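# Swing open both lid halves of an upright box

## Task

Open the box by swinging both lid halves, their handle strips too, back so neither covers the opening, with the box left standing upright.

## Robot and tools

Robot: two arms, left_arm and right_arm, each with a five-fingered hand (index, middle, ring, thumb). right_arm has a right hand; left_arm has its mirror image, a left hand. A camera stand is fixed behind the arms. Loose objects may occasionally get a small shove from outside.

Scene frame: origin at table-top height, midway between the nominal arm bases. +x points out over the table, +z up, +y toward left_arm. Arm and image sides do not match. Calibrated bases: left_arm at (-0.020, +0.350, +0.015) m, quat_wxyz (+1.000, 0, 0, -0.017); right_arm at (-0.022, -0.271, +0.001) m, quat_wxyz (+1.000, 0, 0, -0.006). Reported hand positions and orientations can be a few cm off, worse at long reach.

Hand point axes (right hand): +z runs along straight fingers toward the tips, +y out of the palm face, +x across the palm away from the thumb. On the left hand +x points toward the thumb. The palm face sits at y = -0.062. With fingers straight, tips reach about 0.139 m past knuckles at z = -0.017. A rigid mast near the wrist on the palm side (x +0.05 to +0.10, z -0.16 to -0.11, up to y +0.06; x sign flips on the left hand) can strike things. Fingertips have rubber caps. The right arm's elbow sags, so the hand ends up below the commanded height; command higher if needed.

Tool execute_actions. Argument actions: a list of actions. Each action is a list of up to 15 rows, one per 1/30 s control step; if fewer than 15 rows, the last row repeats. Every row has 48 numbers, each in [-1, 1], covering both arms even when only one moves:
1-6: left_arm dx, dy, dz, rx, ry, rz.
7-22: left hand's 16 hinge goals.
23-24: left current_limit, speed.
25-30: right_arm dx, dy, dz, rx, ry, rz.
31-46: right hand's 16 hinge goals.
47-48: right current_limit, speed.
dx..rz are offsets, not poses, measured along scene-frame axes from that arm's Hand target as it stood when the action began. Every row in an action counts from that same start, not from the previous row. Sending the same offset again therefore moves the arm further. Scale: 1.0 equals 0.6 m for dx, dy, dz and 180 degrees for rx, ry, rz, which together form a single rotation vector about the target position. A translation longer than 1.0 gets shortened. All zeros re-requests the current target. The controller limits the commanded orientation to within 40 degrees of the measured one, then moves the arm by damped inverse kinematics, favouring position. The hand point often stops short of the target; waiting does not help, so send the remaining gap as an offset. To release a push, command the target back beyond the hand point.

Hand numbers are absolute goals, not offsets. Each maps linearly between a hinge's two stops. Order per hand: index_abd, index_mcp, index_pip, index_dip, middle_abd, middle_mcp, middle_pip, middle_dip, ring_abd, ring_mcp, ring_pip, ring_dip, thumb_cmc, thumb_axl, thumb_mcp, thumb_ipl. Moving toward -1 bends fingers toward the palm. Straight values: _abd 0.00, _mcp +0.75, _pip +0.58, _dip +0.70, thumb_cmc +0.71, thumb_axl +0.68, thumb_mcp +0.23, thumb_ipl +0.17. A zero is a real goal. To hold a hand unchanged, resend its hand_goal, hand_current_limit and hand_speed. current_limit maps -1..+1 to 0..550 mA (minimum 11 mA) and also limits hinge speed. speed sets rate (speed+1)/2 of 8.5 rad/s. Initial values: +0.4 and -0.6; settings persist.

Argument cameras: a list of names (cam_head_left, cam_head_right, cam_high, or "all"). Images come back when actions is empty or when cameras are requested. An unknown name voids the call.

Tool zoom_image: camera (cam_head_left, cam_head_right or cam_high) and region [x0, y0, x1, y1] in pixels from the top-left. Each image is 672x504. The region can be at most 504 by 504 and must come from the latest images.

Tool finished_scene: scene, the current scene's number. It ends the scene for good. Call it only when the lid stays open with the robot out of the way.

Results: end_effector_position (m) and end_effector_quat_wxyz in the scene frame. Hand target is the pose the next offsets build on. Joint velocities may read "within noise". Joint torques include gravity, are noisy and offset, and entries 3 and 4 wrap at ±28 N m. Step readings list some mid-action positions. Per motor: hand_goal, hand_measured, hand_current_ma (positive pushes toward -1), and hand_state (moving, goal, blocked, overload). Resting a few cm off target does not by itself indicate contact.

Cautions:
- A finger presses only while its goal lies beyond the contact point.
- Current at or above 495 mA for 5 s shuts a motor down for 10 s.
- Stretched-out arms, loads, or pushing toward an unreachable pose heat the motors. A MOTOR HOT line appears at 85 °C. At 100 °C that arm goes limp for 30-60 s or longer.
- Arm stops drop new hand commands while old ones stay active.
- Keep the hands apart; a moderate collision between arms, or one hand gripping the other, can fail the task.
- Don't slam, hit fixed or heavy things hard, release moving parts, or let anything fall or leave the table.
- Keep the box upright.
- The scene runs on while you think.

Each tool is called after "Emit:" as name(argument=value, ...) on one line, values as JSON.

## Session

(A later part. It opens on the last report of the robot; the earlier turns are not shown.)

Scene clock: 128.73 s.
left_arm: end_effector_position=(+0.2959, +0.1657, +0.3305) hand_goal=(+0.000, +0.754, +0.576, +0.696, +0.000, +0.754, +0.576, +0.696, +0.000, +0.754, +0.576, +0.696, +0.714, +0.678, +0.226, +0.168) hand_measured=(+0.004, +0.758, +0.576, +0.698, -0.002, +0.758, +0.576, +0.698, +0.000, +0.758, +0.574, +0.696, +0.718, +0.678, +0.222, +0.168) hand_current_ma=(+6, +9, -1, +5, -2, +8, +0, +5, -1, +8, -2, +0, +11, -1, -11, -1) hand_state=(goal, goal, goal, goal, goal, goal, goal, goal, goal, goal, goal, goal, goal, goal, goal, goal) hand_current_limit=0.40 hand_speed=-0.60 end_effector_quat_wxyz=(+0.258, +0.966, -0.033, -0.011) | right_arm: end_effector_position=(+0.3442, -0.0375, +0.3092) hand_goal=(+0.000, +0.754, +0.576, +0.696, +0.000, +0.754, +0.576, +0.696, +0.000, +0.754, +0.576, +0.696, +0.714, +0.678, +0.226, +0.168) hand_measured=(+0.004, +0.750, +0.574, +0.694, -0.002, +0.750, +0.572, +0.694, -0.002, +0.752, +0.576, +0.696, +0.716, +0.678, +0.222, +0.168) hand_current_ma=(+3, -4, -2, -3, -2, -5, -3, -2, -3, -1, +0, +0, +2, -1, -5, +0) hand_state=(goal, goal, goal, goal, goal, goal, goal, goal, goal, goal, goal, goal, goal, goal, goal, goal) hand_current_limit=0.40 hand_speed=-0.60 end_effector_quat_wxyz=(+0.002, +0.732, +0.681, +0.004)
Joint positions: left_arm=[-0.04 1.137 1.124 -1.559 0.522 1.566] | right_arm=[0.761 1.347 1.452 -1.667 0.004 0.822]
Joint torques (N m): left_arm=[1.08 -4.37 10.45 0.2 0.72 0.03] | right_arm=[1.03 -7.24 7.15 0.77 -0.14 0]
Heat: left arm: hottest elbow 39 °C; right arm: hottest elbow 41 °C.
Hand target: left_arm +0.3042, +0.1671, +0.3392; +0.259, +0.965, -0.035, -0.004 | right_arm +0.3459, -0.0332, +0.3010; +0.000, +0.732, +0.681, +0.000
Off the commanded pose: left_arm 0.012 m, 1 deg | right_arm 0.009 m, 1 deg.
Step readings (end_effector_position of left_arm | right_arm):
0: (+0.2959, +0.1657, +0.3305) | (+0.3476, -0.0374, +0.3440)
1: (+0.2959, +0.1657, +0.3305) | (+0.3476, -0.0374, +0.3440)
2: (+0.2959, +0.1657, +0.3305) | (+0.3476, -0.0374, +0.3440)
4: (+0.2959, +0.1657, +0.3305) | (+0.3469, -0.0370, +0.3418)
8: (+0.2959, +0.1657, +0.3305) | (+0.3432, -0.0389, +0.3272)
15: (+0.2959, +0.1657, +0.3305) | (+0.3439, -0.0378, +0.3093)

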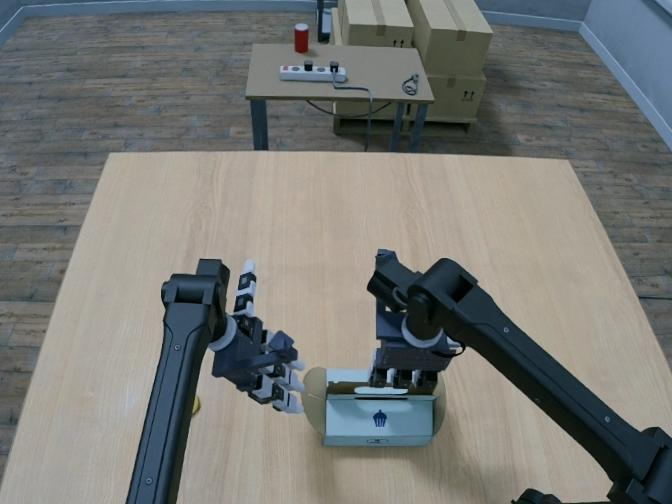

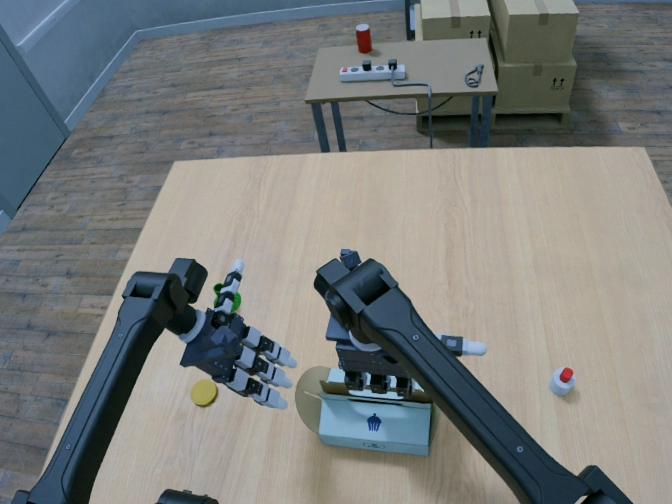

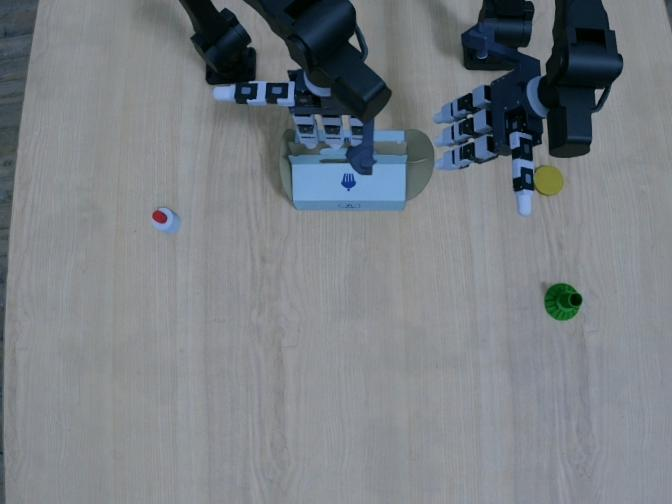

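Emit:
execute_actions(actions=[[[0,0,0,0,0,0,0,0.754,0.576,0.696,0,0.754,0.576,0.696,0,0.754,0.576,0.696,0.714,0.678,0.226,0.168,0.4,-0.6,-0.013,0,0,0,0,0,0,0.754,0.576,0.696,0,0.754,0.576,0.696,0,0.754,0.576,0.696,0.714,0.678,0.226,0.168,0.4,-0.6]],[[0,0,0,0,0,0,0,0.754,0.576,0.696,0,0.754,0.576,0.696,0,0.754,0.576,0.696,0.714,0.678,0.226,0.168,0.4,-0.6,0,0,-0.065,0,0,0,0,0.754,0.576,0.696,0,0.754,0.576,0.696,0,0.754,0.576,0.696,0.714,0.678,0.226,0.168,0.4,-0.6]]], cameras=["all"])

Emit:
zoom_image(camera="cam_head_left", region=[300, 330, 460, 450])

Emit:
zoom_image(camera="cam_high", region=[260, 90, 460, 240])

Scene clock: 130.73 s.
left_arm: end_effector_position=(+0.2959, +0.1657, +0.3305) hand_goal=(+0.000, +0.754, +0.576, +0.696, +0.000, +0.754, +0.576, +0.696, +0.000, +0.754, +0.576, +0.696, +0.714, +0.678, +0.226, +0.168) hand_measured=(+0.004, +0.758, +0.576, +0.698, -0.002, +0.758, +0.576, +0.698, +0.000, +0.758, +0.574, +0.696, +0.718, +0.678, +0.222, +0.168) hand_current_ma=(+6, +9, -1, +5, -2, +8, +0, +5, -1, +8, -2, +0, +11, -1, -11, -1) hand_state=(goal, goal, goal, goal, goal, goal, goal, goal, goal, goal, goal, goal, goal, goal, goal, goal) hand_current_limit=0.40 hand_speed=-0.60 end_effector_quat_wxyz=(+0.258, +0.966, -0.033, -0.011) | right_arm: end_effector_position=(+0.3412, -0.0391, +0.2670) hand_goal=(+0.000, +0.754, +0.576, +0.696, +0.000, +0.754, +0.576, +0.696, +0.000, +0.754, +0.576, +0.696, +0.714, +0.678, +0.226, +0.168) hand_measured=(+0.002, +0.750, +0.574, +0.694, -0.002, +0.750, +0.574, +0.694, -0.002, +0.752, +0.576, +0.696, +0.716, +0.678, +0.222, +0.168) hand_current_ma=(+2, -5, -2, -3, -2, -5, -3, -2, -2, -1, +0, +0, +2, -1, -5, +0) hand_state=(goal, goal, goal, goal, goal, goal, goal, goal, goal, goal, goal, goal, goal, goal, goal, goal) hand_current_limit=0.40 hand_speed=-0.60 end_effector_quat_wxyz=(+0.001, +0.733, +0.681, +0.000)
Joint positions: left_arm=[-0.04 1.137 1.124 -1.559 0.522 1.566] | right_arm=[0.763 1.339 1.334 -1.566 0.002 0.826]
Joint torques (N m): left_arm=[1.08 -4.13 10.41 0.21 0.72 0.02] | right_arm=[2.02 -7.82 7.05 0.73 -0.1 0.11]
Heat: left arm: hottest elbow 39 °C; right arm: hottest elbow 41 °C.
Hand target: left_arm +0.3042, +0.1671, +0.3392; +0.259, +0.965, -0.035, -0.004 | right_arm +0.3380, -0.0332, +0.2620; +0.000, +0.732, +0.681, +0.000
Off the commanded pose: left_arm 0.012 m, 1 deg | right_arm 0.008 m, 0 deg.
Step readings (end_effector_position of left_arm | right_arm):
0: (+0.2959, +0.1657, +0.3305) | (+0.3442, -0.0375, +0.3092)
1: (+0.2959, +0.1657, +0.3305) | (+0.3442, -0.0375, +0.3092)
2: (+0.2959, +0.1657, +0.3305) | (+0.3442, -0.0375, +0.3092)
4: (+0.2959, +0.1657, +0.3305) | (+0.3440, -0.0377, +0.3085)
8: (+0.2959, +0.1657, +0.3305) | (+0.3429, -0.0386, +0.3058)
15: (+0.2959, +0.1657, +0.3305) | (+0.3421, -0.0385, +0.3048)
16: (+0.2959, +0.1657, +0.3305) | (+0.3421, -0.0386, +0.3044)
17: (+0.2959, +0.1657, +0.3305) | (+0.3427, -0.0380, +0.3021)
19: (+0.2959, +0.1657, +0.3305) | (+0.3428, -0.0377, +0.2937)
23: (+0.2959, +0.1657, +0.3305) | (+0.3396, -0.0406, +0.2709)
30: (+0.2959, +0.1657, +0.3305) | (+0.3410, -0.0393, +0.2669)

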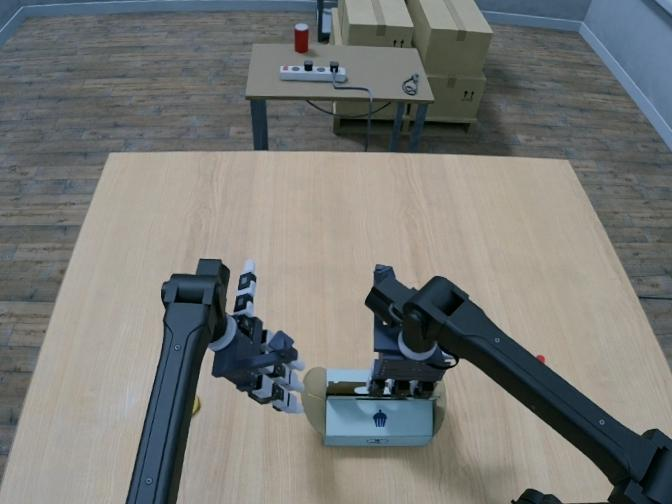

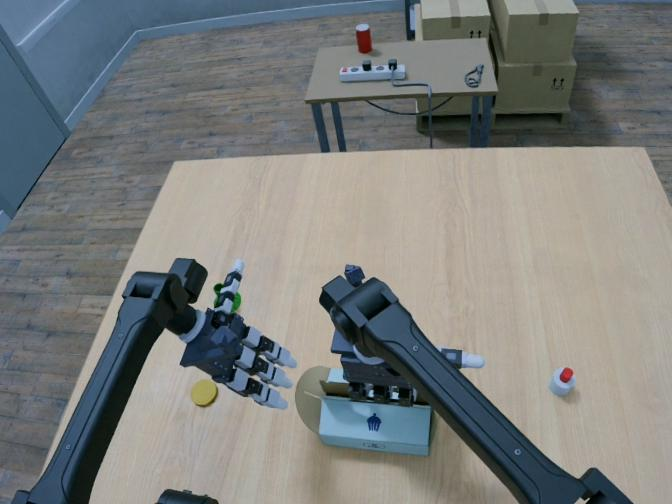

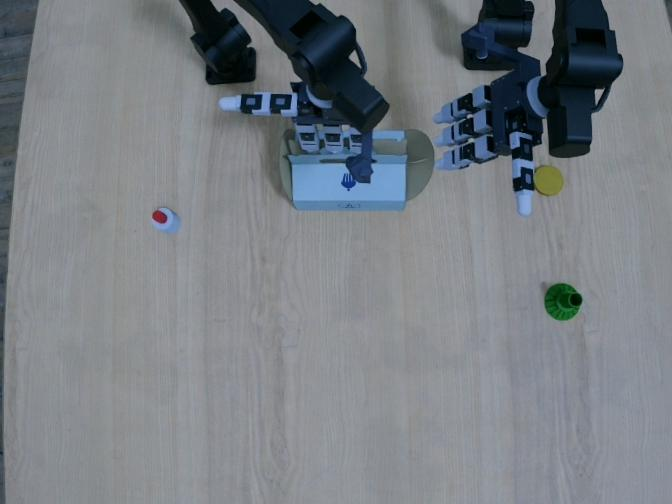

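Scaled by 3.150 from the camera's 672x504 image, which has a finer 960x720 frame.

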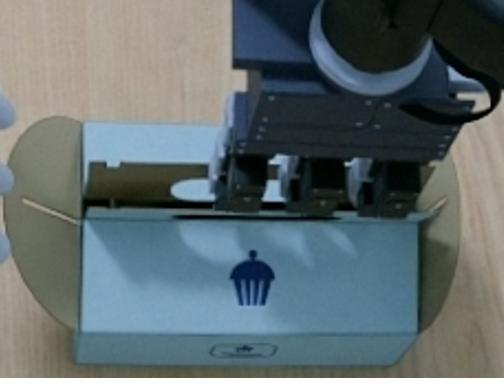

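Scaled by 2.520 from the camera's 672x504 image, which has a finer 960x720 frame.

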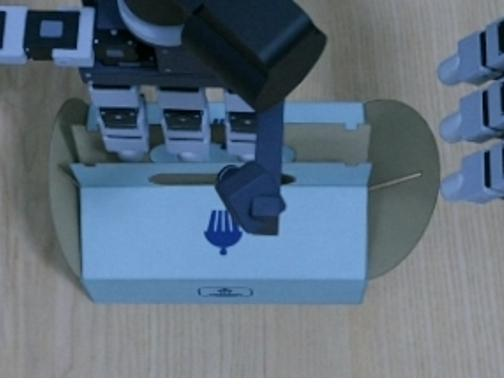

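Emit:
execute_actions(actions=[[[0,0,0,0,0,0,0,0.754,0.576,0.696,0,0.754,0.576,0.696,0,0.754,0.576,0.696,0.714,0.678,0.226,0.168,0.4,-0.6,-0.05,0,0,0,0,0,0,0.754,0.576,0.696,0,0.754,0.576,0.696,0,0.754,0.576,0.696,0.714,0.678,0.226,0.168,0.4,-0.6]],[[0,0,0,0,0,0,0,0.754,0.576,0.696,0,0.754,0.576,0.696,0,0.754,0.576,0.696,0.714,0.678,0.226,0.168,0.4,-0.6,-0.05,0,0,0,0,0,0,0.754,0.576,0.696,0,0.754,0.576,0.696,0,0.754,0.576,0.696,0.714,0.678,0.226,0.168,0.4,-0.6]]], cameras=["all"])

Emit:
zoom_image(camera="cam_head_left", region=[300, 330, 460, 450])

Emit:
zoom_image(camera="cam_high", region=[260, 90, 460, 240])

Scene clock: 132.47 s.
left_arm: end_effector_position=(+0.2959, +0.1657, +0.3305) hand_goal=(+0.000, +0.754, +0.576, +0.696, +0.000, +0.754, +0.576, +0.696, +0.000, +0.754, +0.576, +0.696, +0.714, +0.678, +0.226, +0.168) hand_measured=(+0.004, +0.758, +0.576, +0.698, -0.002, +0.758, +0.576, +0.698, +0.000, +0.758, +0.574, +0.696, +0.718, +0.678, +0.222, +0.168) hand_current_ma=(+6, +9, -1, +5, -2, +8, +0, +5, -1, +8, -2, +0, +11, -1, -11, -1) hand_state=(goal, goal, goal, goal, goal, goal, goal, goal, goal, goal, goal, goal, goal, goal, goal, goal) hand_current_limit=0.40 hand_speed=-0.60 end_effector_quat_wxyz=(+0.258, +0.966, -0.033, -0.011) | right_arm: end_effector_position=(+0.2858, -0.0333, +0.2682) hand_goal=(+0.000, +0.754, +0.576, +0.696, +0.000, +0.754, +0.576, +0.696, +0.000, +0.754, +0.576, +0.696, +0.714, +0.678, +0.226, +0.168) hand_measured=(-0.002, +0.748, +0.572, +0.694, -0.002, +0.746, +0.572, +0.694, +0.000, +0.748, +0.572, +0.696, +0.716, +0.678, +0.222, +0.168) hand_current_ma=(-3, -9, -4, -3, -1, -11, -4, -2, +0, -9, -4, -1, +1, -1, -5, +0) hand_state=(goal, goal, goal, goal, goal, goal, goal, goal, goal, goal, goal, goal, goal, goal, goal, goal) hand_current_limit=0.40 hand_speed=-0.60 end_effector_quat_wxyz=(+0.000, +0.732, +0.681, +0.008)
Joint positions: left_arm=[-0.04 1.137 1.124 -1.559 0.522 1.566] | right_arm=[0.884 1.239 1.246 -1.562 0.003 0.945]
Joint torques (N m): left_arm=[0.85 -4.13 10.43 0.2 0.72 0.03] | right_arm=[1.96 -6.77 6.56 0.16 -0.11 0.13]
Heat: left arm: hottest elbow 39 °C; right arm: hottest elbow 41 °C.
Hand target: left_arm +0.3042, +0.1671, +0.3392; +0.259, +0.965, -0.035, -0.004 | right_arm +0.2781, -0.0333, +0.2620; +0.000, +0.732, +0.681, +0.000
Off the commanded pose: left_arm 0.012 m, 1 deg | right_arm 0.010 m, 1 deg.
Step readings (end_effector_position of left_arm | right_arm):
0: (+0.2959, +0.1657, +0.3305) | (+0.3413, -0.0390, +0.2670)
1: (+0.2959, +0.1657, +0.3305) | (+0.3412, -0.0391, +0.2669)
2: (+0.2959, +0.1657, +0.3305) | (+0.3403, -0.0391, +0.2662)
4: (+0.2959, +0.1657, +0.3305) | (+0.3346, -0.0388, +0.2634)
8: (+0.2959, +0.1657, +0.3305) | (+0.3204, -0.0357, +0.2625)
15: (+0.2959, +0.1657, +0.3305) | (+0.3148, -0.0349, +0.2669)
16: (+0.2959, +0.1657, +0.3305) | (+0.3145, -0.0351, +0.2665)
17: (+0.2959, +0.1657, +0.3305) | (+0.3131, -0.0349, +0.2662)
19: (+0.2959, +0.1657, +0.3305) | (+0.3071, -0.0357, +0.2643)
23: (+0.2959, +0.1657, +0.3305) | (+0.2921, -0.0338, +0.2649)
30: (+0.2959, +0.1657, +0.3305) | (+0.2860, -0.0330, +0.2682)

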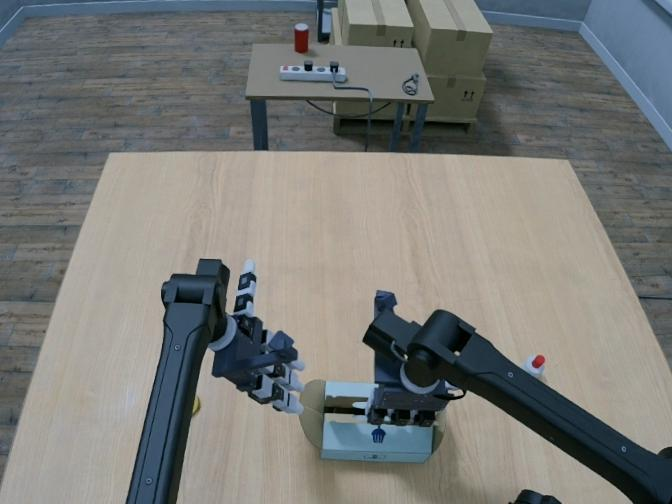

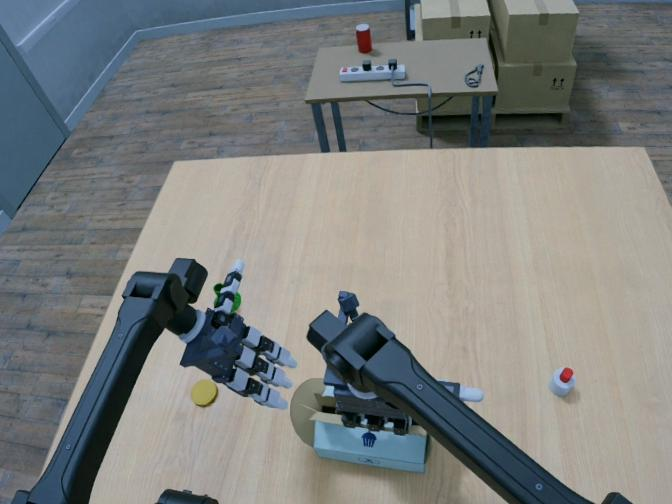

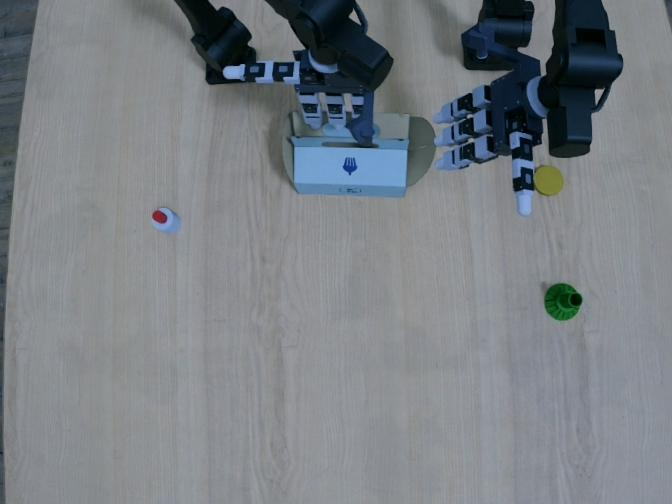

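Scaled by 3.150 from the camera's 672x504 image, which has a finer 960x720 frame.

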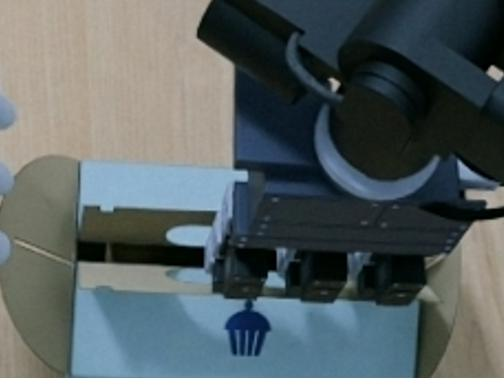

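Scaled by 2.520 from the camera's 672x504 image, which has a finer 960x720 frame.

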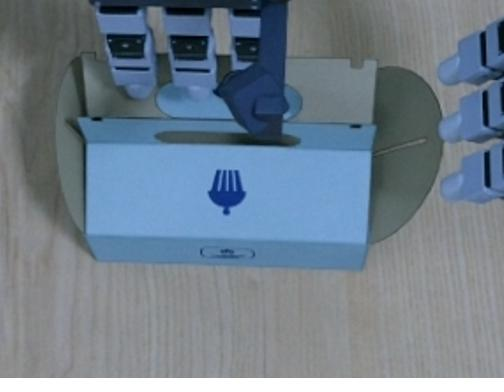

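Emit:
execute_actions(actions=[[[0,0,0,0,0,0,0,0.754,0.576,0.696,0,0.754,0.576,0.696,0,0.754,0.576,0.696,0.714,0.678,0.226,0.168,0.4,-0.6,0,0,0,0,0,0,0,0.754,0.576,0.696,0,0.5,0.576,0.696,0,0.754,0.576,0.696,0.714,0.678,0.226,0.168,0.4,-0.7]],[[0,0,0,0,0,0,0,0.754,0.576,0.696,0,0.754,0.576,0.696,0,0.754,0.576,0.696,0.714,0.678,0.226,0.168,0.4,-0.6,0,0,0,0,0,0,0,0.88,0.576,0.696,0,0.35,0.576,0.696,0,0.88,0.576,0.696,0.714,0.678,0.226,0.168,0.4,-0.7]]], cameras=["all"])

Emit:
zoom_image(camera="cam_head_left", region=[300, 350, 460, 470])

Emit:
zoom_image(camera="cam_high", region=[260, 70, 460, 220])

Scene clock: 135.07 s.
left_arm: end_effector_position=(+0.2959, +0.1657, +0.3305) hand_goal=(+0.000, +0.754, +0.576, +0.696, +0.000, +0.754, +0.576, +0.696, +0.000, +0.754, +0.576, +0.696, +0.714, +0.678, +0.226, +0.168) hand_measured=(+0.004, +0.758, +0.576, +0.698, -0.002, +0.758, +0.576, +0.698, +0.000, +0.758, +0.574, +0.696, +0.718, +0.678, +0.222, +0.168) hand_current_ma=(+6, +9, -1, +5, -2, +8, +0, +5, -1, +8, -2, +0, +11, -1, -11, -1) hand_state=(goal, goal, goal, goal, goal, goal, goal, goal, goal, goal, goal, goal, goal, goal, goal, goal) hand_current_limit=0.40 hand_speed=-0.60 end_effector_quat_wxyz=(+0.258, +0.966, -0.033, -0.011) | right_arm: end_effector_position=(+0.2857, -0.0333, +0.2682) hand_goal=(+0.000, +0.880, +0.576, +0.696, +0.000, +0.350, +0.576, +0.696, +0.000, +0.880, +0.576, +0.696, +0.714, +0.678, +0.226, +0.168) hand_measured=(-0.002, +0.854, +0.572, +0.694, -0.002, +0.368, +0.578, +0.696, +0.000, +0.858, +0.572, +0.696, +0.716, +0.678, +0.222, +0.168) hand_current_ma=(-3, -61, -5, -3, -1, +40, +1, -1, +0, -46, -4, -1, +1, -1, -5, +0) hand_state=(goal, blocked, goal, goal, goal, goal, goal, goal, goal, blocked, goal, goal, goal, goal, goal, goal) hand_current_limit=0.40 hand_speed=-0.70 end_effector_quat_wxyz=(+0.000, +0.732, +0.681, +0.008)
Joint positions: left_arm=[-0.04 1.137 1.124 -1.559 0.522 1.566] | right_arm=[0.885 1.239 1.246 -1.562 0.003 0.945]
Joint torques (N m): left_arm=[0.97 -4.31 10.41 0.21 0.71 0.01] | right_arm=[1.96 -6.77 6.57 0.17 -0.09 0.13]
Heat: left arm: hottest elbow 40 °C; right arm: hottest elbow 40 °C.
Hand target: left_arm +0.3042, +0.1671, +0.3392; +0.259, +0.965, -0.035, -0.004 | right_arm +0.2780, -0.0332, +0.2620; +0.000, +0.732, +0.682, +0.000
Off the commanded pose: left_arm 0.012 m, 1 deg | right_arm 0.010 m, 1 deg.
Step readings (end_effector_position of left_arm | right_arm):
0: (+0.2959, +0.1657, +0.3305) | (+0.2858, -0.0334, +0.2682)
1: (+0.2959, +0.1657, +0.3305) | (+0.2858, -0.0334, +0.2682)
2: (+0.2959, +0.1657, +0.3305) | (+0.2858, -0.0334, +0.2682)
4: (+0.2959, +0.1657, +0.3305) | (+0.2858, -0.0334, +0.2682)
8: (+0.2959, +0.1657, +0.3305) | (+0.2857, -0.0333, +0.2682)
15: (+0.2959, +0.1657, +0.3305) | (+0.2857, -0.0333, +0.2682)
16: (+0.2959, +0.1657, +0.3305) | (+0.2857, -0.0333, +0.2682)
17: (+0.2959, +0.1657, +0.3305) | (+0.2857, -0.0333, +0.2682)
19: (+0.2959, +0.1657, +0.3305) | (+0.2857, -0.0333, +0.2682)
23: (+0.2959, +0.1657, +0.3305) | (+0.2857, -0.0333, +0.2682)
30: (+0.2959, +0.1657, +0.3305) | (+0.2857, -0.0333, +0.2682)

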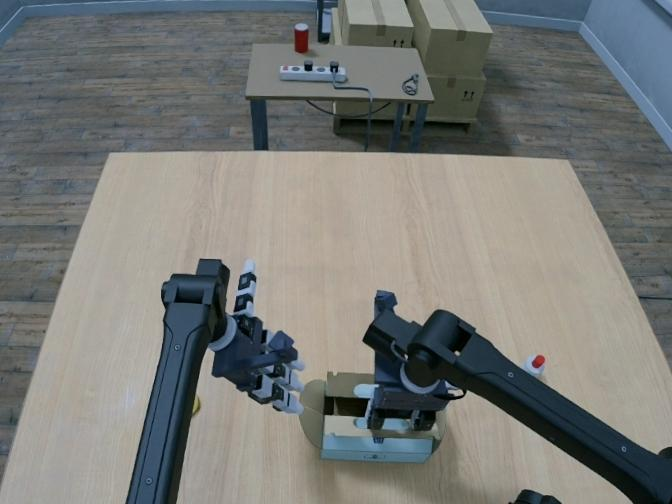

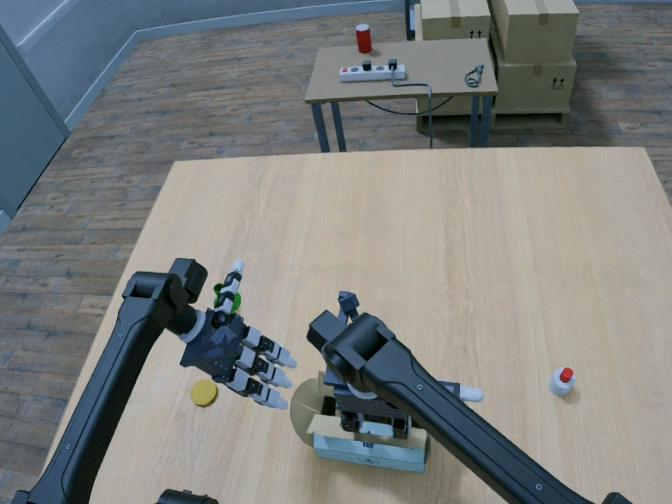

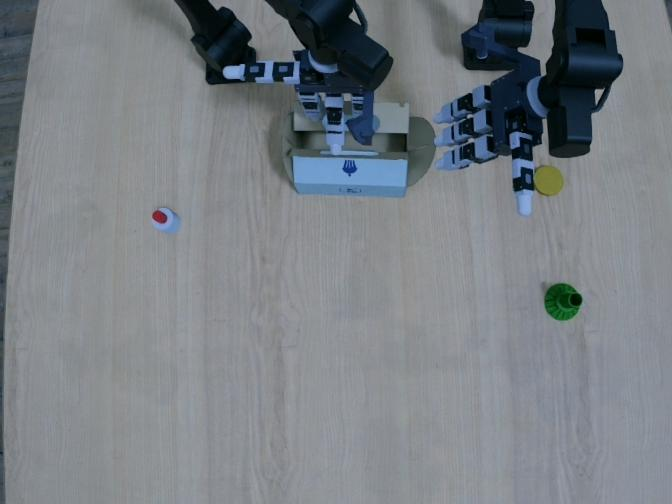

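Scaled by 3.150 from the camera's 672x504 image, which has a finer 960x720 frame.

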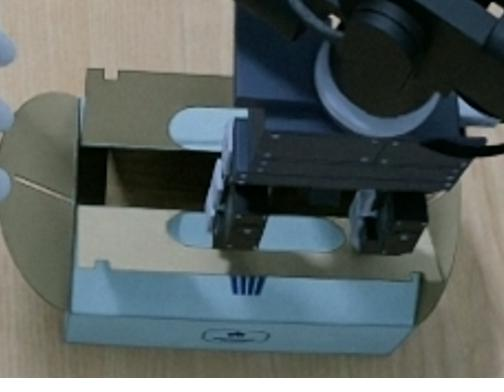

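Scaled by 2.520 from the camera's 672x504 image, which has a finer 960x720 frame.

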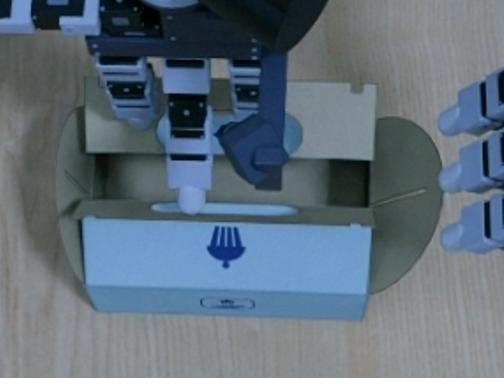

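Emit:
execute_actions(actions=[[[0,0,0,0,0,0,0,0.754,0.576,0.696,0,0.754,0.576,0.696,0,0.754,0.576,0.696,0.714,0.678,0.226,0.168,0.4,-0.6,0,0,0,0,0,0,0,0.98,0.576,0.696,0,0.2,0.576,0.696,0,0.98,0.576,0.696,0.714,0.678,0.226,0.168,0.4,-0.7]],[[0,0,0,0,0,0,0,0.754,0.576,0.696,0,0.754,0.576,0.696,0,0.754,0.576,0.696,0.714,0.678,0.226,0.168,0.4,-0.6,0,0,0,0,0,0,0,0.98,0.7,0.696,0,0.0,0.576,0.696,0,0.98,0.7,0.696,0.714,0.678,0.226,0.168,0.4,-0.7]]], cameras=["all"])

Emit:
zoom_image(camera="cam_head_left", region=[300, 350, 460, 470])

Emit:
zoom_image(camera="cam_high", region=[260, 70, 460, 220])

Scene clock: 137.90 s.
left_arm: end_effector_position=(+0.2959, +0.1657, +0.3305) hand_goal=(+0.000, +0.754, +0.576, +0.696, +0.000, +0.754, +0.576, +0.696, +0.000, +0.754, +0.576, +0.696, +0.714, +0.678, +0.226, +0.168) hand_measured=(+0.004, +0.758, +0.576, +0.698, -0.002, +0.758, +0.576, +0.698, +0.000, +0.758, +0.574, +0.696, +0.718, +0.678, +0.222, +0.168) hand_current_ma=(+6, +9, -1, +5, -2, +8, +0, +5, -1, +8, -2, +0, +11, -1, -11, -1) hand_state=(goal, goal, goal, goal, goal, goal, goal, goal, goal, goal, goal, goal, goal, goal, goal, goal) hand_current_limit=0.40 hand_speed=-0.60 end_effector_quat_wxyz=(+0.258, +0.966, -0.033, -0.011) | right_arm: end_effector_position=(+0.2856, -0.0333, +0.2684) hand_goal=(+0.000, +0.980, +0.700, +0.696, +0.000, +0.000, +0.576, +0.696, +0.000, +0.980, +0.700, +0.696, +0.714, +0.678, +0.226, +0.168) hand_measured=(+0.000, +0.982, +0.702, +0.696, -0.002, +0.018, +0.578, +0.696, +0.000, +0.970, +0.696, +0.696, +0.716, +0.678, +0.222, +0.168) hand_current_ma=(+0, +1, +2, +0, -1, +38, +1, -1, +0, -18, -6, -1, +1, -1, -5, +0) hand_state=(goal, goal, goal, goal, goal, goal, goal, goal, goal, goal, goal, goal, goal, goal, goal, goal) hand_current_limit=0.40 hand_speed=-0.70 end_effector_quat_wxyz=(+0.000, +0.732, +0.681, +0.009)
Joint positions: left_arm=[-0.04 1.137 1.124 -1.559 0.522 1.566] | right_arm=[0.885 1.238 1.246 -1.562 0.003 0.946]
Joint torques (N m): left_arm=[0.97 -4.13 10.43 0.23 0.72 0.03] | right_arm=[1.96 -6.77 6.57 0.16 -0.09 0.13]
Heat: left arm: hottest elbow 40 °C; right arm: hottest elbow 40 °C.
Hand target: left_arm +0.3042, +0.1671, +0.3392; +0.259, +0.965, -0.035, -0.004 | right_arm +0.2780, -0.0332, +0.2621; +0.000, +0.732, +0.681, +0.000
Off the commanded pose: left_arm 0.012 m, 1 deg | right_arm 0.010 m, 1 deg.
Step readings (end_effector_position of left_arm | right_arm):
0: (+0.2959, +0.1657, +0.3305) | (+0.2857, -0.0333, +0.2682)
1: (+0.2959, +0.1657, +0.3305) | (+0.2857, -0.0333, +0.2682)
2: (+0.2959, +0.1657, +0.3305) | (+0.2857, -0.0333, +0.2682)
4: (+0.2959, +0.1657, +0.3305) | (+0.2857, -0.0333, +0.2682)
8: (+0.2959, +0.1657, +0.3305) | (+0.2856, -0.0333, +0.2684)
15: (+0.2959, +0.1657, +0.3305) | (+0.2856, -0.0333, +0.2684)
16: (+0.2959, +0.1657, +0.3305) | (+0.2856, -0.0333, +0.2684)
17: (+0.2959, +0.1657, +0.3305) | (+0.2856, -0.0333, +0.2684)
19: (+0.2959, +0.1657, +0.3305) | (+0.2856, -0.0333, +0.2684)
23: (+0.2959, +0.1657, +0.3305) | (+0.2856, -0.0333, +0.2684)
30: (+0.2959, +0.1657, +0.3305) | (+0.2856, -0.0333, +0.2684)

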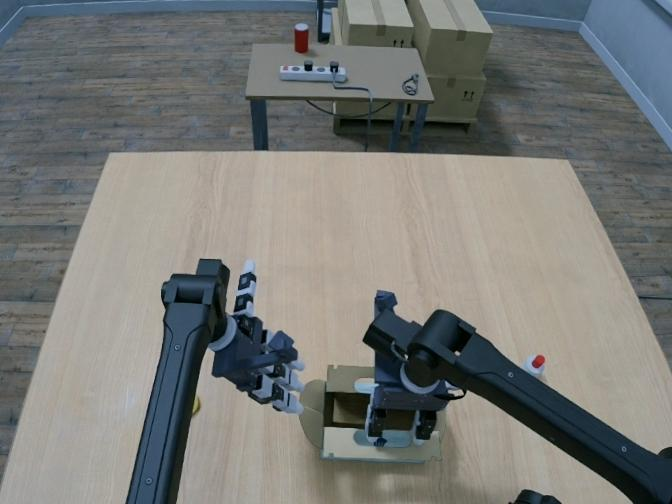

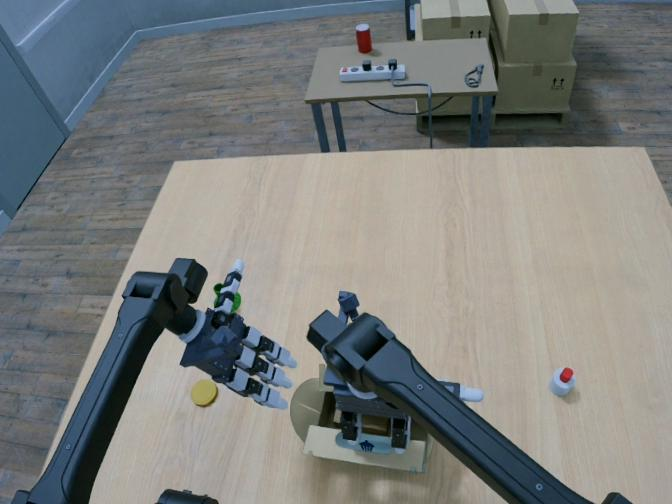

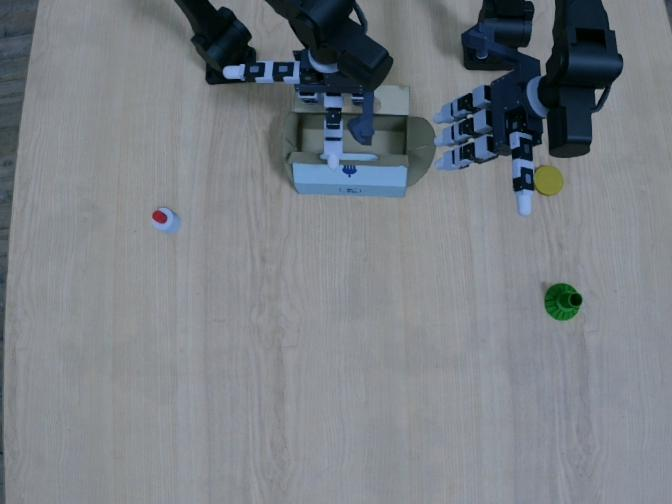

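Scaled by 3.150 from the camera's 672x504 image, which has a finer 960x720 frame.

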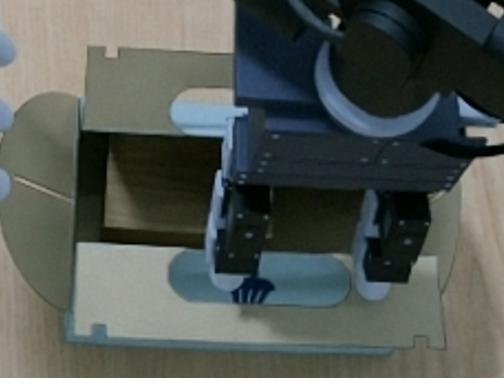

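Scaled by 2.520 from the camera's 672x504 image, which has a finer 960x720 frame.

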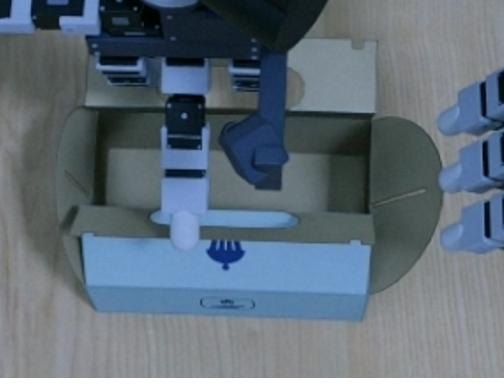

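Emit:
execute_actions(actions=[[[0,0,0,0,0,0,0,0.754,0.576,0.696,0,0.754,0.576,0.696,0,0.754,0.576,0.696,0.714,0.678,0.226,0.168,0.4,-0.6,0,0,0,0,0,0,0,0.98,0.7,0.696,0,0.4,0.576,0.696,0,0.98,0.7,0.696,0.714,0.678,0.226,0.168,0.4,-0.7]],[[0,0,0,0,0,0,0,0.754,0.576,0.696,0,0.754,0.576,0.696,0,0.754,0.576,0.696,0.714,0.678,0.226,0.168,0.4,-0.6,0,0,0,0,0,0,0,0.98,0.7,0.696,0,0.754,0.576,0.696,0,0.98,0.7,0.696,0.714,0.678,0.226,0.168,0.4,-0.7]]], cameras=["all"])

Emit:
zoom_image(camera="cam_head_left", region=[300, 350, 460, 470])

Emit:
zoom_image(camera="cam_high", region=[260, 70, 460, 220])

Scene clock: 140.67 s.
left_arm: end_effector_position=(+0.2959, +0.1657, +0.3305) hand_goal=(+0.000, +0.754, +0.576, +0.696, +0.000, +0.754, +0.576, +0.696, +0.000, +0.754, +0.576, +0.696, +0.714, +0.678, +0.226, +0.168) hand_measured=(+0.004, +0.758, +0.576, +0.698, -0.002, +0.758, +0.576, +0.698, +0.000, +0.758, +0.574, +0.696, +0.718, +0.678, +0.222, +0.168) hand_current_ma=(+6, +9, -1, +5, -2, +8, +0, +5, -1, +8, -2, +0, +11, -1, -11, -1) hand_state=(goal, goal, goal, goal, goal, goal, goal, goal, goal, goal, goal, goal, goal, goal, goal, goal) hand_current_limit=0.40 hand_speed=-0.60 end_effector_quat_wxyz=(+0.258, +0.966, -0.033, -0.011) | right_arm: end_effector_position=(+0.2856, -0.0333, +0.2684) hand_goal=(+0.000, +0.980, +0.700, +0.696, +0.000, +0.754, +0.576, +0.696, +0.000, +0.980, +0.700, +0.696, +0.714, +0.678, +0.226, +0.168) hand_measured=(+0.000, +0.982, +0.702, +0.696, -0.002, +0.750, +0.578, +0.696, +0.000, +0.970, +0.696, +0.696, +0.716, +0.678, +0.222, +0.168) hand_current_ma=(+0, +1, +3, +0, -1, -6, +1, -1, +0, -18, -5, -1, +1, -1, -5, +0) hand_state=(goal, goal, goal, goal, goal, goal, goal, goal, goal, goal, goal, goal, goal, goal, goal, goal) hand_current_limit=0.40 hand_speed=-0.70 end_effector_quat_wxyz=(+0.000, +0.732, +0.681, +0.009)
Joint positions: left_arm=[-0.04 1.137 1.124 -1.559 0.522 1.566] | right_arm=[0.885 1.238 1.246 -1.562 0.003 0.946]
Joint torques (N m): left_arm=[0.85 -4.25 10.36 0.21 0.72 0.02] | right_arm=[1.96 -6.77 6.54 0.13 -0.14 0.13]
Heat: left arm: hottest elbow 40 °C; right arm: hottest elbow 40 °C.
Hand target: left_arm +0.3042, +0.1671, +0.3392; +0.259, +0.965, -0.035, -0.004 | right_arm +0.2780, -0.0332, +0.2621; +0.000, +0.732, +0.681, +0.000
Off the commanded pose: left_arm 0.012 m, 1 deg | right_arm 0.010 m, 1 deg.
Step readings (end_effector_position of left_arm | right_arm):
0: (+0.2959, +0.1657, +0.3305) | (+0.2856, -0.0333, +0.2684)
1: (+0.2959, +0.1657, +0.3305) | (+0.2856, -0.0333, +0.2684)
2: (+0.2959, +0.1657, +0.3305) | (+0.2856, -0.0333, +0.2684)
4: (+0.2959, +0.1657, +0.3305) | (+0.2856, -0.0333, +0.2684)
8: (+0.2959, +0.1657, +0.3305) | (+0.2856, -0.0333, +0.2684)
15: (+0.2959, +0.1657, +0.3305) | (+0.2856, -0.0333, +0.2684)
16: (+0.2959, +0.1657, +0.3305) | (+0.2856, -0.0333, +0.2684)
17: (+0.2959, +0.1657, +0.3305) | (+0.2856, -0.0333, +0.2684)
19: (+0.2959, +0.1657, +0.3305) | (+0.2856, -0.0333, +0.2684)
23: (+0.2959, +0.1657, +0.3305) | (+0.2856, -0.0333, +0.2684)
30: (+0.2959, +0.1657, +0.3305) | (+0.2856, -0.0333, +0.2684)

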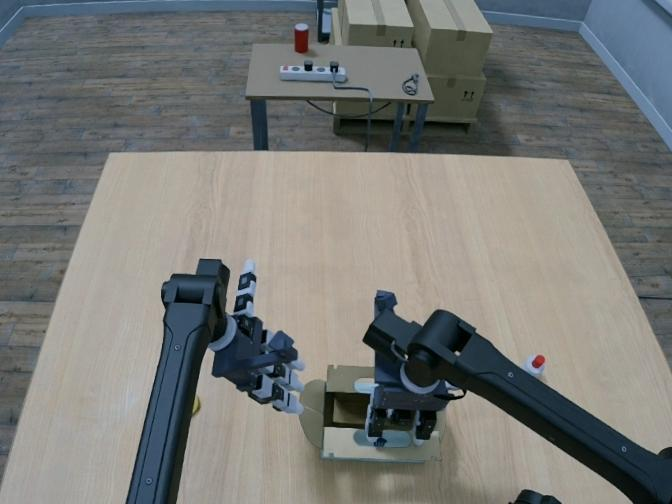

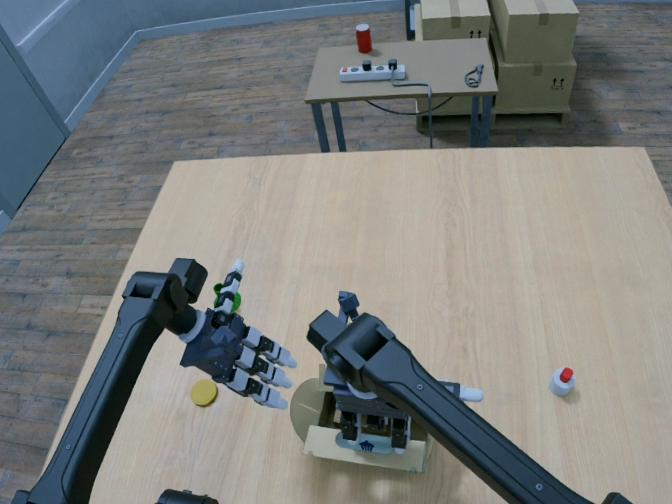

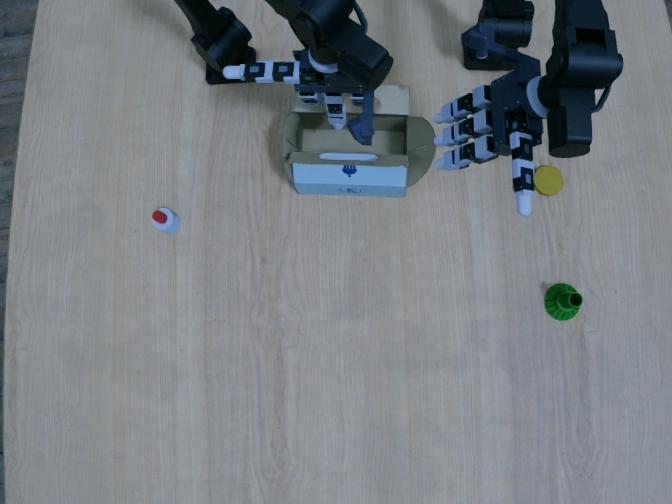

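Scaled by 3.150 from the camera's 672x504 image, which has a finer 960x720 frame.

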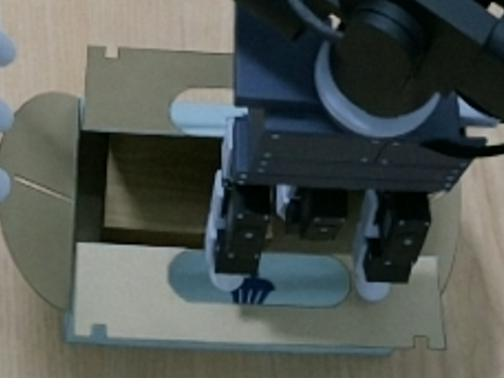

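Scaled by 2.520 from the camera's 672x504 image, which has a finer 960x720 frame.

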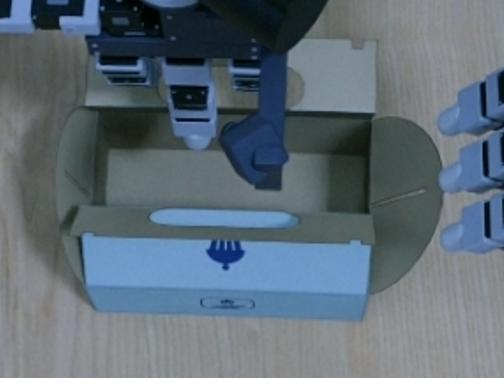

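Emit:
execute_actions(actions=[[[0,0,0,0,0,0,0,0.754,0.576,0.696,0,0.754,0.576,0.696,0,0.754,0.576,0.696,0.714,0.678,0.226,0.168,0.4,-0.6,0,0,-0.03,0,0,0,0,0.6,0.6,0.696,0,0.98,0.7,0.696,0,0.98,0.7,0.696,0.714,0.678,0.226,0.168,0.4,-0.7]],[[0,0,0,0,0,0,0,0.754,0.576,0.696,0,0.754,0.576,0.696,0,0.754,0.576,0.696,0.714,0.678,0.226,0.168,0.4,-0.6,0,0,0,0,0,0,0,0.3,0.576,0.696,0,0.98,0.7,0.696,0,0.98,0.7,0.696,0.714,0.678,0.226,0.168,0.4,-0.7]]], cameras=["all"])

Emit:
zoom_image(camera="cam_head_left", region=[300, 350, 460, 470])

Emit:
zoom_image(camera="cam_high", region=[260, 70, 460, 220])

Scene clock: 147.03 s.
left_arm: end_effector_position=(+0.2959, +0.1657, +0.3305) hand_goal=(+0.000, +0.754, +0.576, +0.696, +0.000, +0.754, +0.576, +0.696, +0.000, +0.754, +0.576, +0.696, +0.714, +0.678, +0.226, +0.168) hand_measured=(+0.004, +0.758, +0.576, +0.698, -0.002, +0.758, +0.576, +0.698, +0.000, +0.758, +0.574, +0.696, +0.718, +0.678, +0.222, +0.168) hand_current_ma=(+6, +9, -1, +5, -2, +8, +0, +5, -1, +8, -2, +0, +11, -1, -11, -1) hand_state=(goal, goal, goal, goal, goal, goal, goal, goal, goal, goal, goal, goal, goal, goal, goal, goal) hand_current_limit=0.40 hand_speed=-0.60 end_effector_quat_wxyz=(+0.258, +0.966, -0.033, -0.011) | right_arm: end_effector_position=(+0.2833, -0.0361, +0.2573) hand_goal=(+0.000, +0.300, +0.576, +0.696, +0.000, +0.980, +0.700, +0.696, +0.000, +0.980, +0.700, +0.696, +0.714, +0.678, +0.226, +0.168) hand_measured=(+0.002, +0.310, +0.580, +0.700, +0.002, +0.958, +0.692, +0.692, -0.002, +0.978, +0.700, +0.696, +0.716, +0.678, +0.222, +0.168) hand_current_ma=(+1, +17, +6, +4, +2, -50, -11, -4, -1, -1, +0, +0, +1, -1, -5, +0) hand_state=(goal, goal, goal, goal, goal, blocked, goal, goal, goal, goal, goal, goal, goal, goal, goal, goal) hand_current_limit=0.40 hand_speed=-0.70 end_effector_quat_wxyz=(+0.000, +0.735, +0.678, +0.013)
Joint positions: left_arm=[-0.04 1.137 1.124 -1.559 0.522 1.566] | right_arm=[0.886 1.225 1.205 -1.524 0.004 0.955]
Joint torques (N m): left_arm=[0.97 -4.31 10.45 0.2 0.72 0.02] | right_arm=[1.85 -5.48 6.24 0.58 -0.13 0.02]
Heat: left arm: hottest elbow 40 °C; right arm: hottest elbow 40 °C.
Hand target: left_arm +0.3042, +0.1671, +0.3392; +0.259, +0.965, -0.035, -0.004 | right_arm +0.2781, -0.0332, +0.2440; +0.000, +0.732, +0.681, +0.000
Off the commanded pose: left_arm 0.012 m, 1 deg | right_arm 0.014 m, 2 deg.
Step readings (end_effector_position of left_arm | right_arm):
0: (+0.2959, +0.1657, +0.3305) | (+0.2856, -0.0333, +0.2684)
1: (+0.2959, +0.1657, +0.3305) | (+0.2855, -0.0335, +0.2681)
2: (+0.2959, +0.1657, +0.3305) | (+0.2852, -0.0338, +0.2673)
4: (+0.2959, +0.1657, +0.3305) | (+0.2850, -0.0344, +0.2651)
8: (+0.2959, +0.1657, +0.3305) | (+0.2850, -0.0352, +0.2633)
15: (+0.2959, +0.1657, +0.3305) | (+0.2841, -0.0361, +0.2582)
16: (+0.2959, +0.1657, +0.3305) | (+0.2839, -0.0362, +0.2573)
17: (+0.2959, +0.1657, +0.3305) | (+0.2839, -0.0363, +0.2568)
19: (+0.2959, +0.1657, +0.3305) | (+0.2839, -0.0362, +0.2567)
23: (+0.2959, +0.1657, +0.3305) | (+0.2839, -0.0362, +0.2567)
30: (+0.2959, +0.1657, +0.3305) | (+0.2833, -0.0361, +0.2573)

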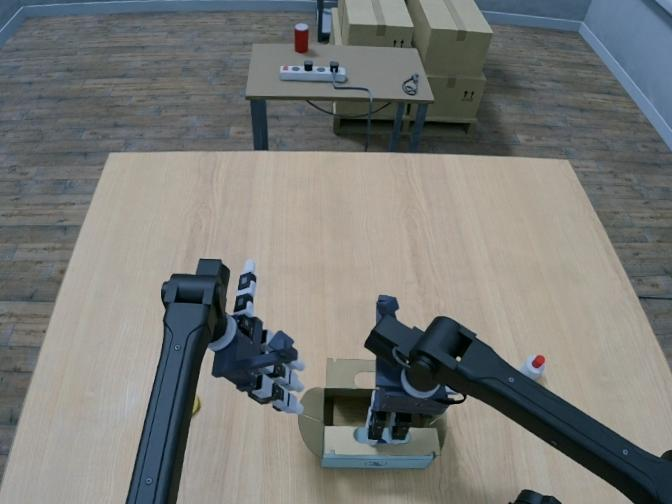

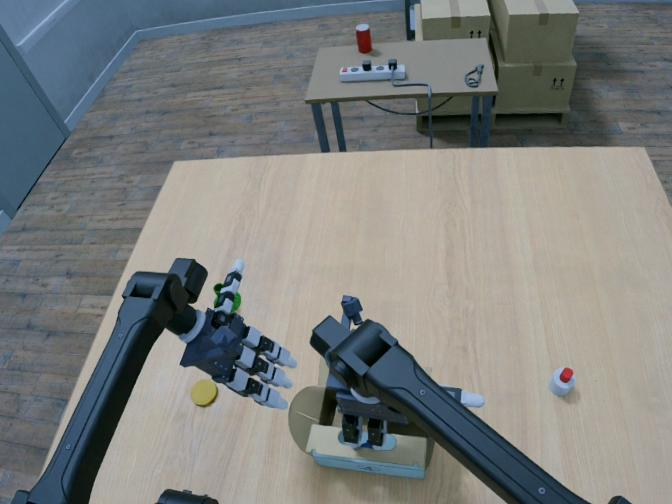

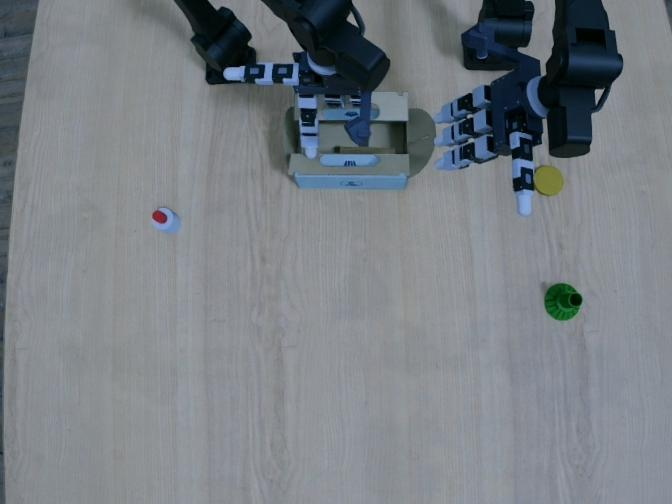

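Scaled by 3.150 from the camera's 672x504 image, which has a finer 960x720 frame.

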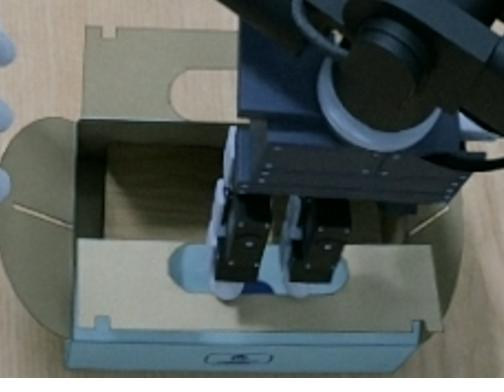

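Scaled by 2.520 from the camera's 672x504 image, which has a finer 960x720 frame.

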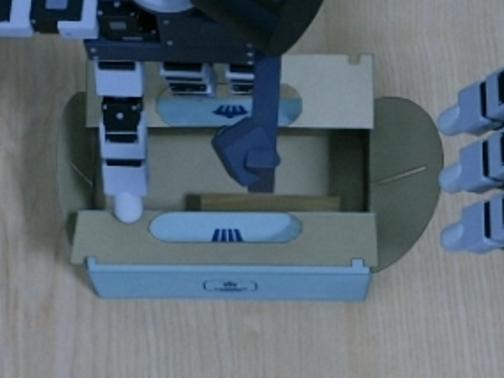

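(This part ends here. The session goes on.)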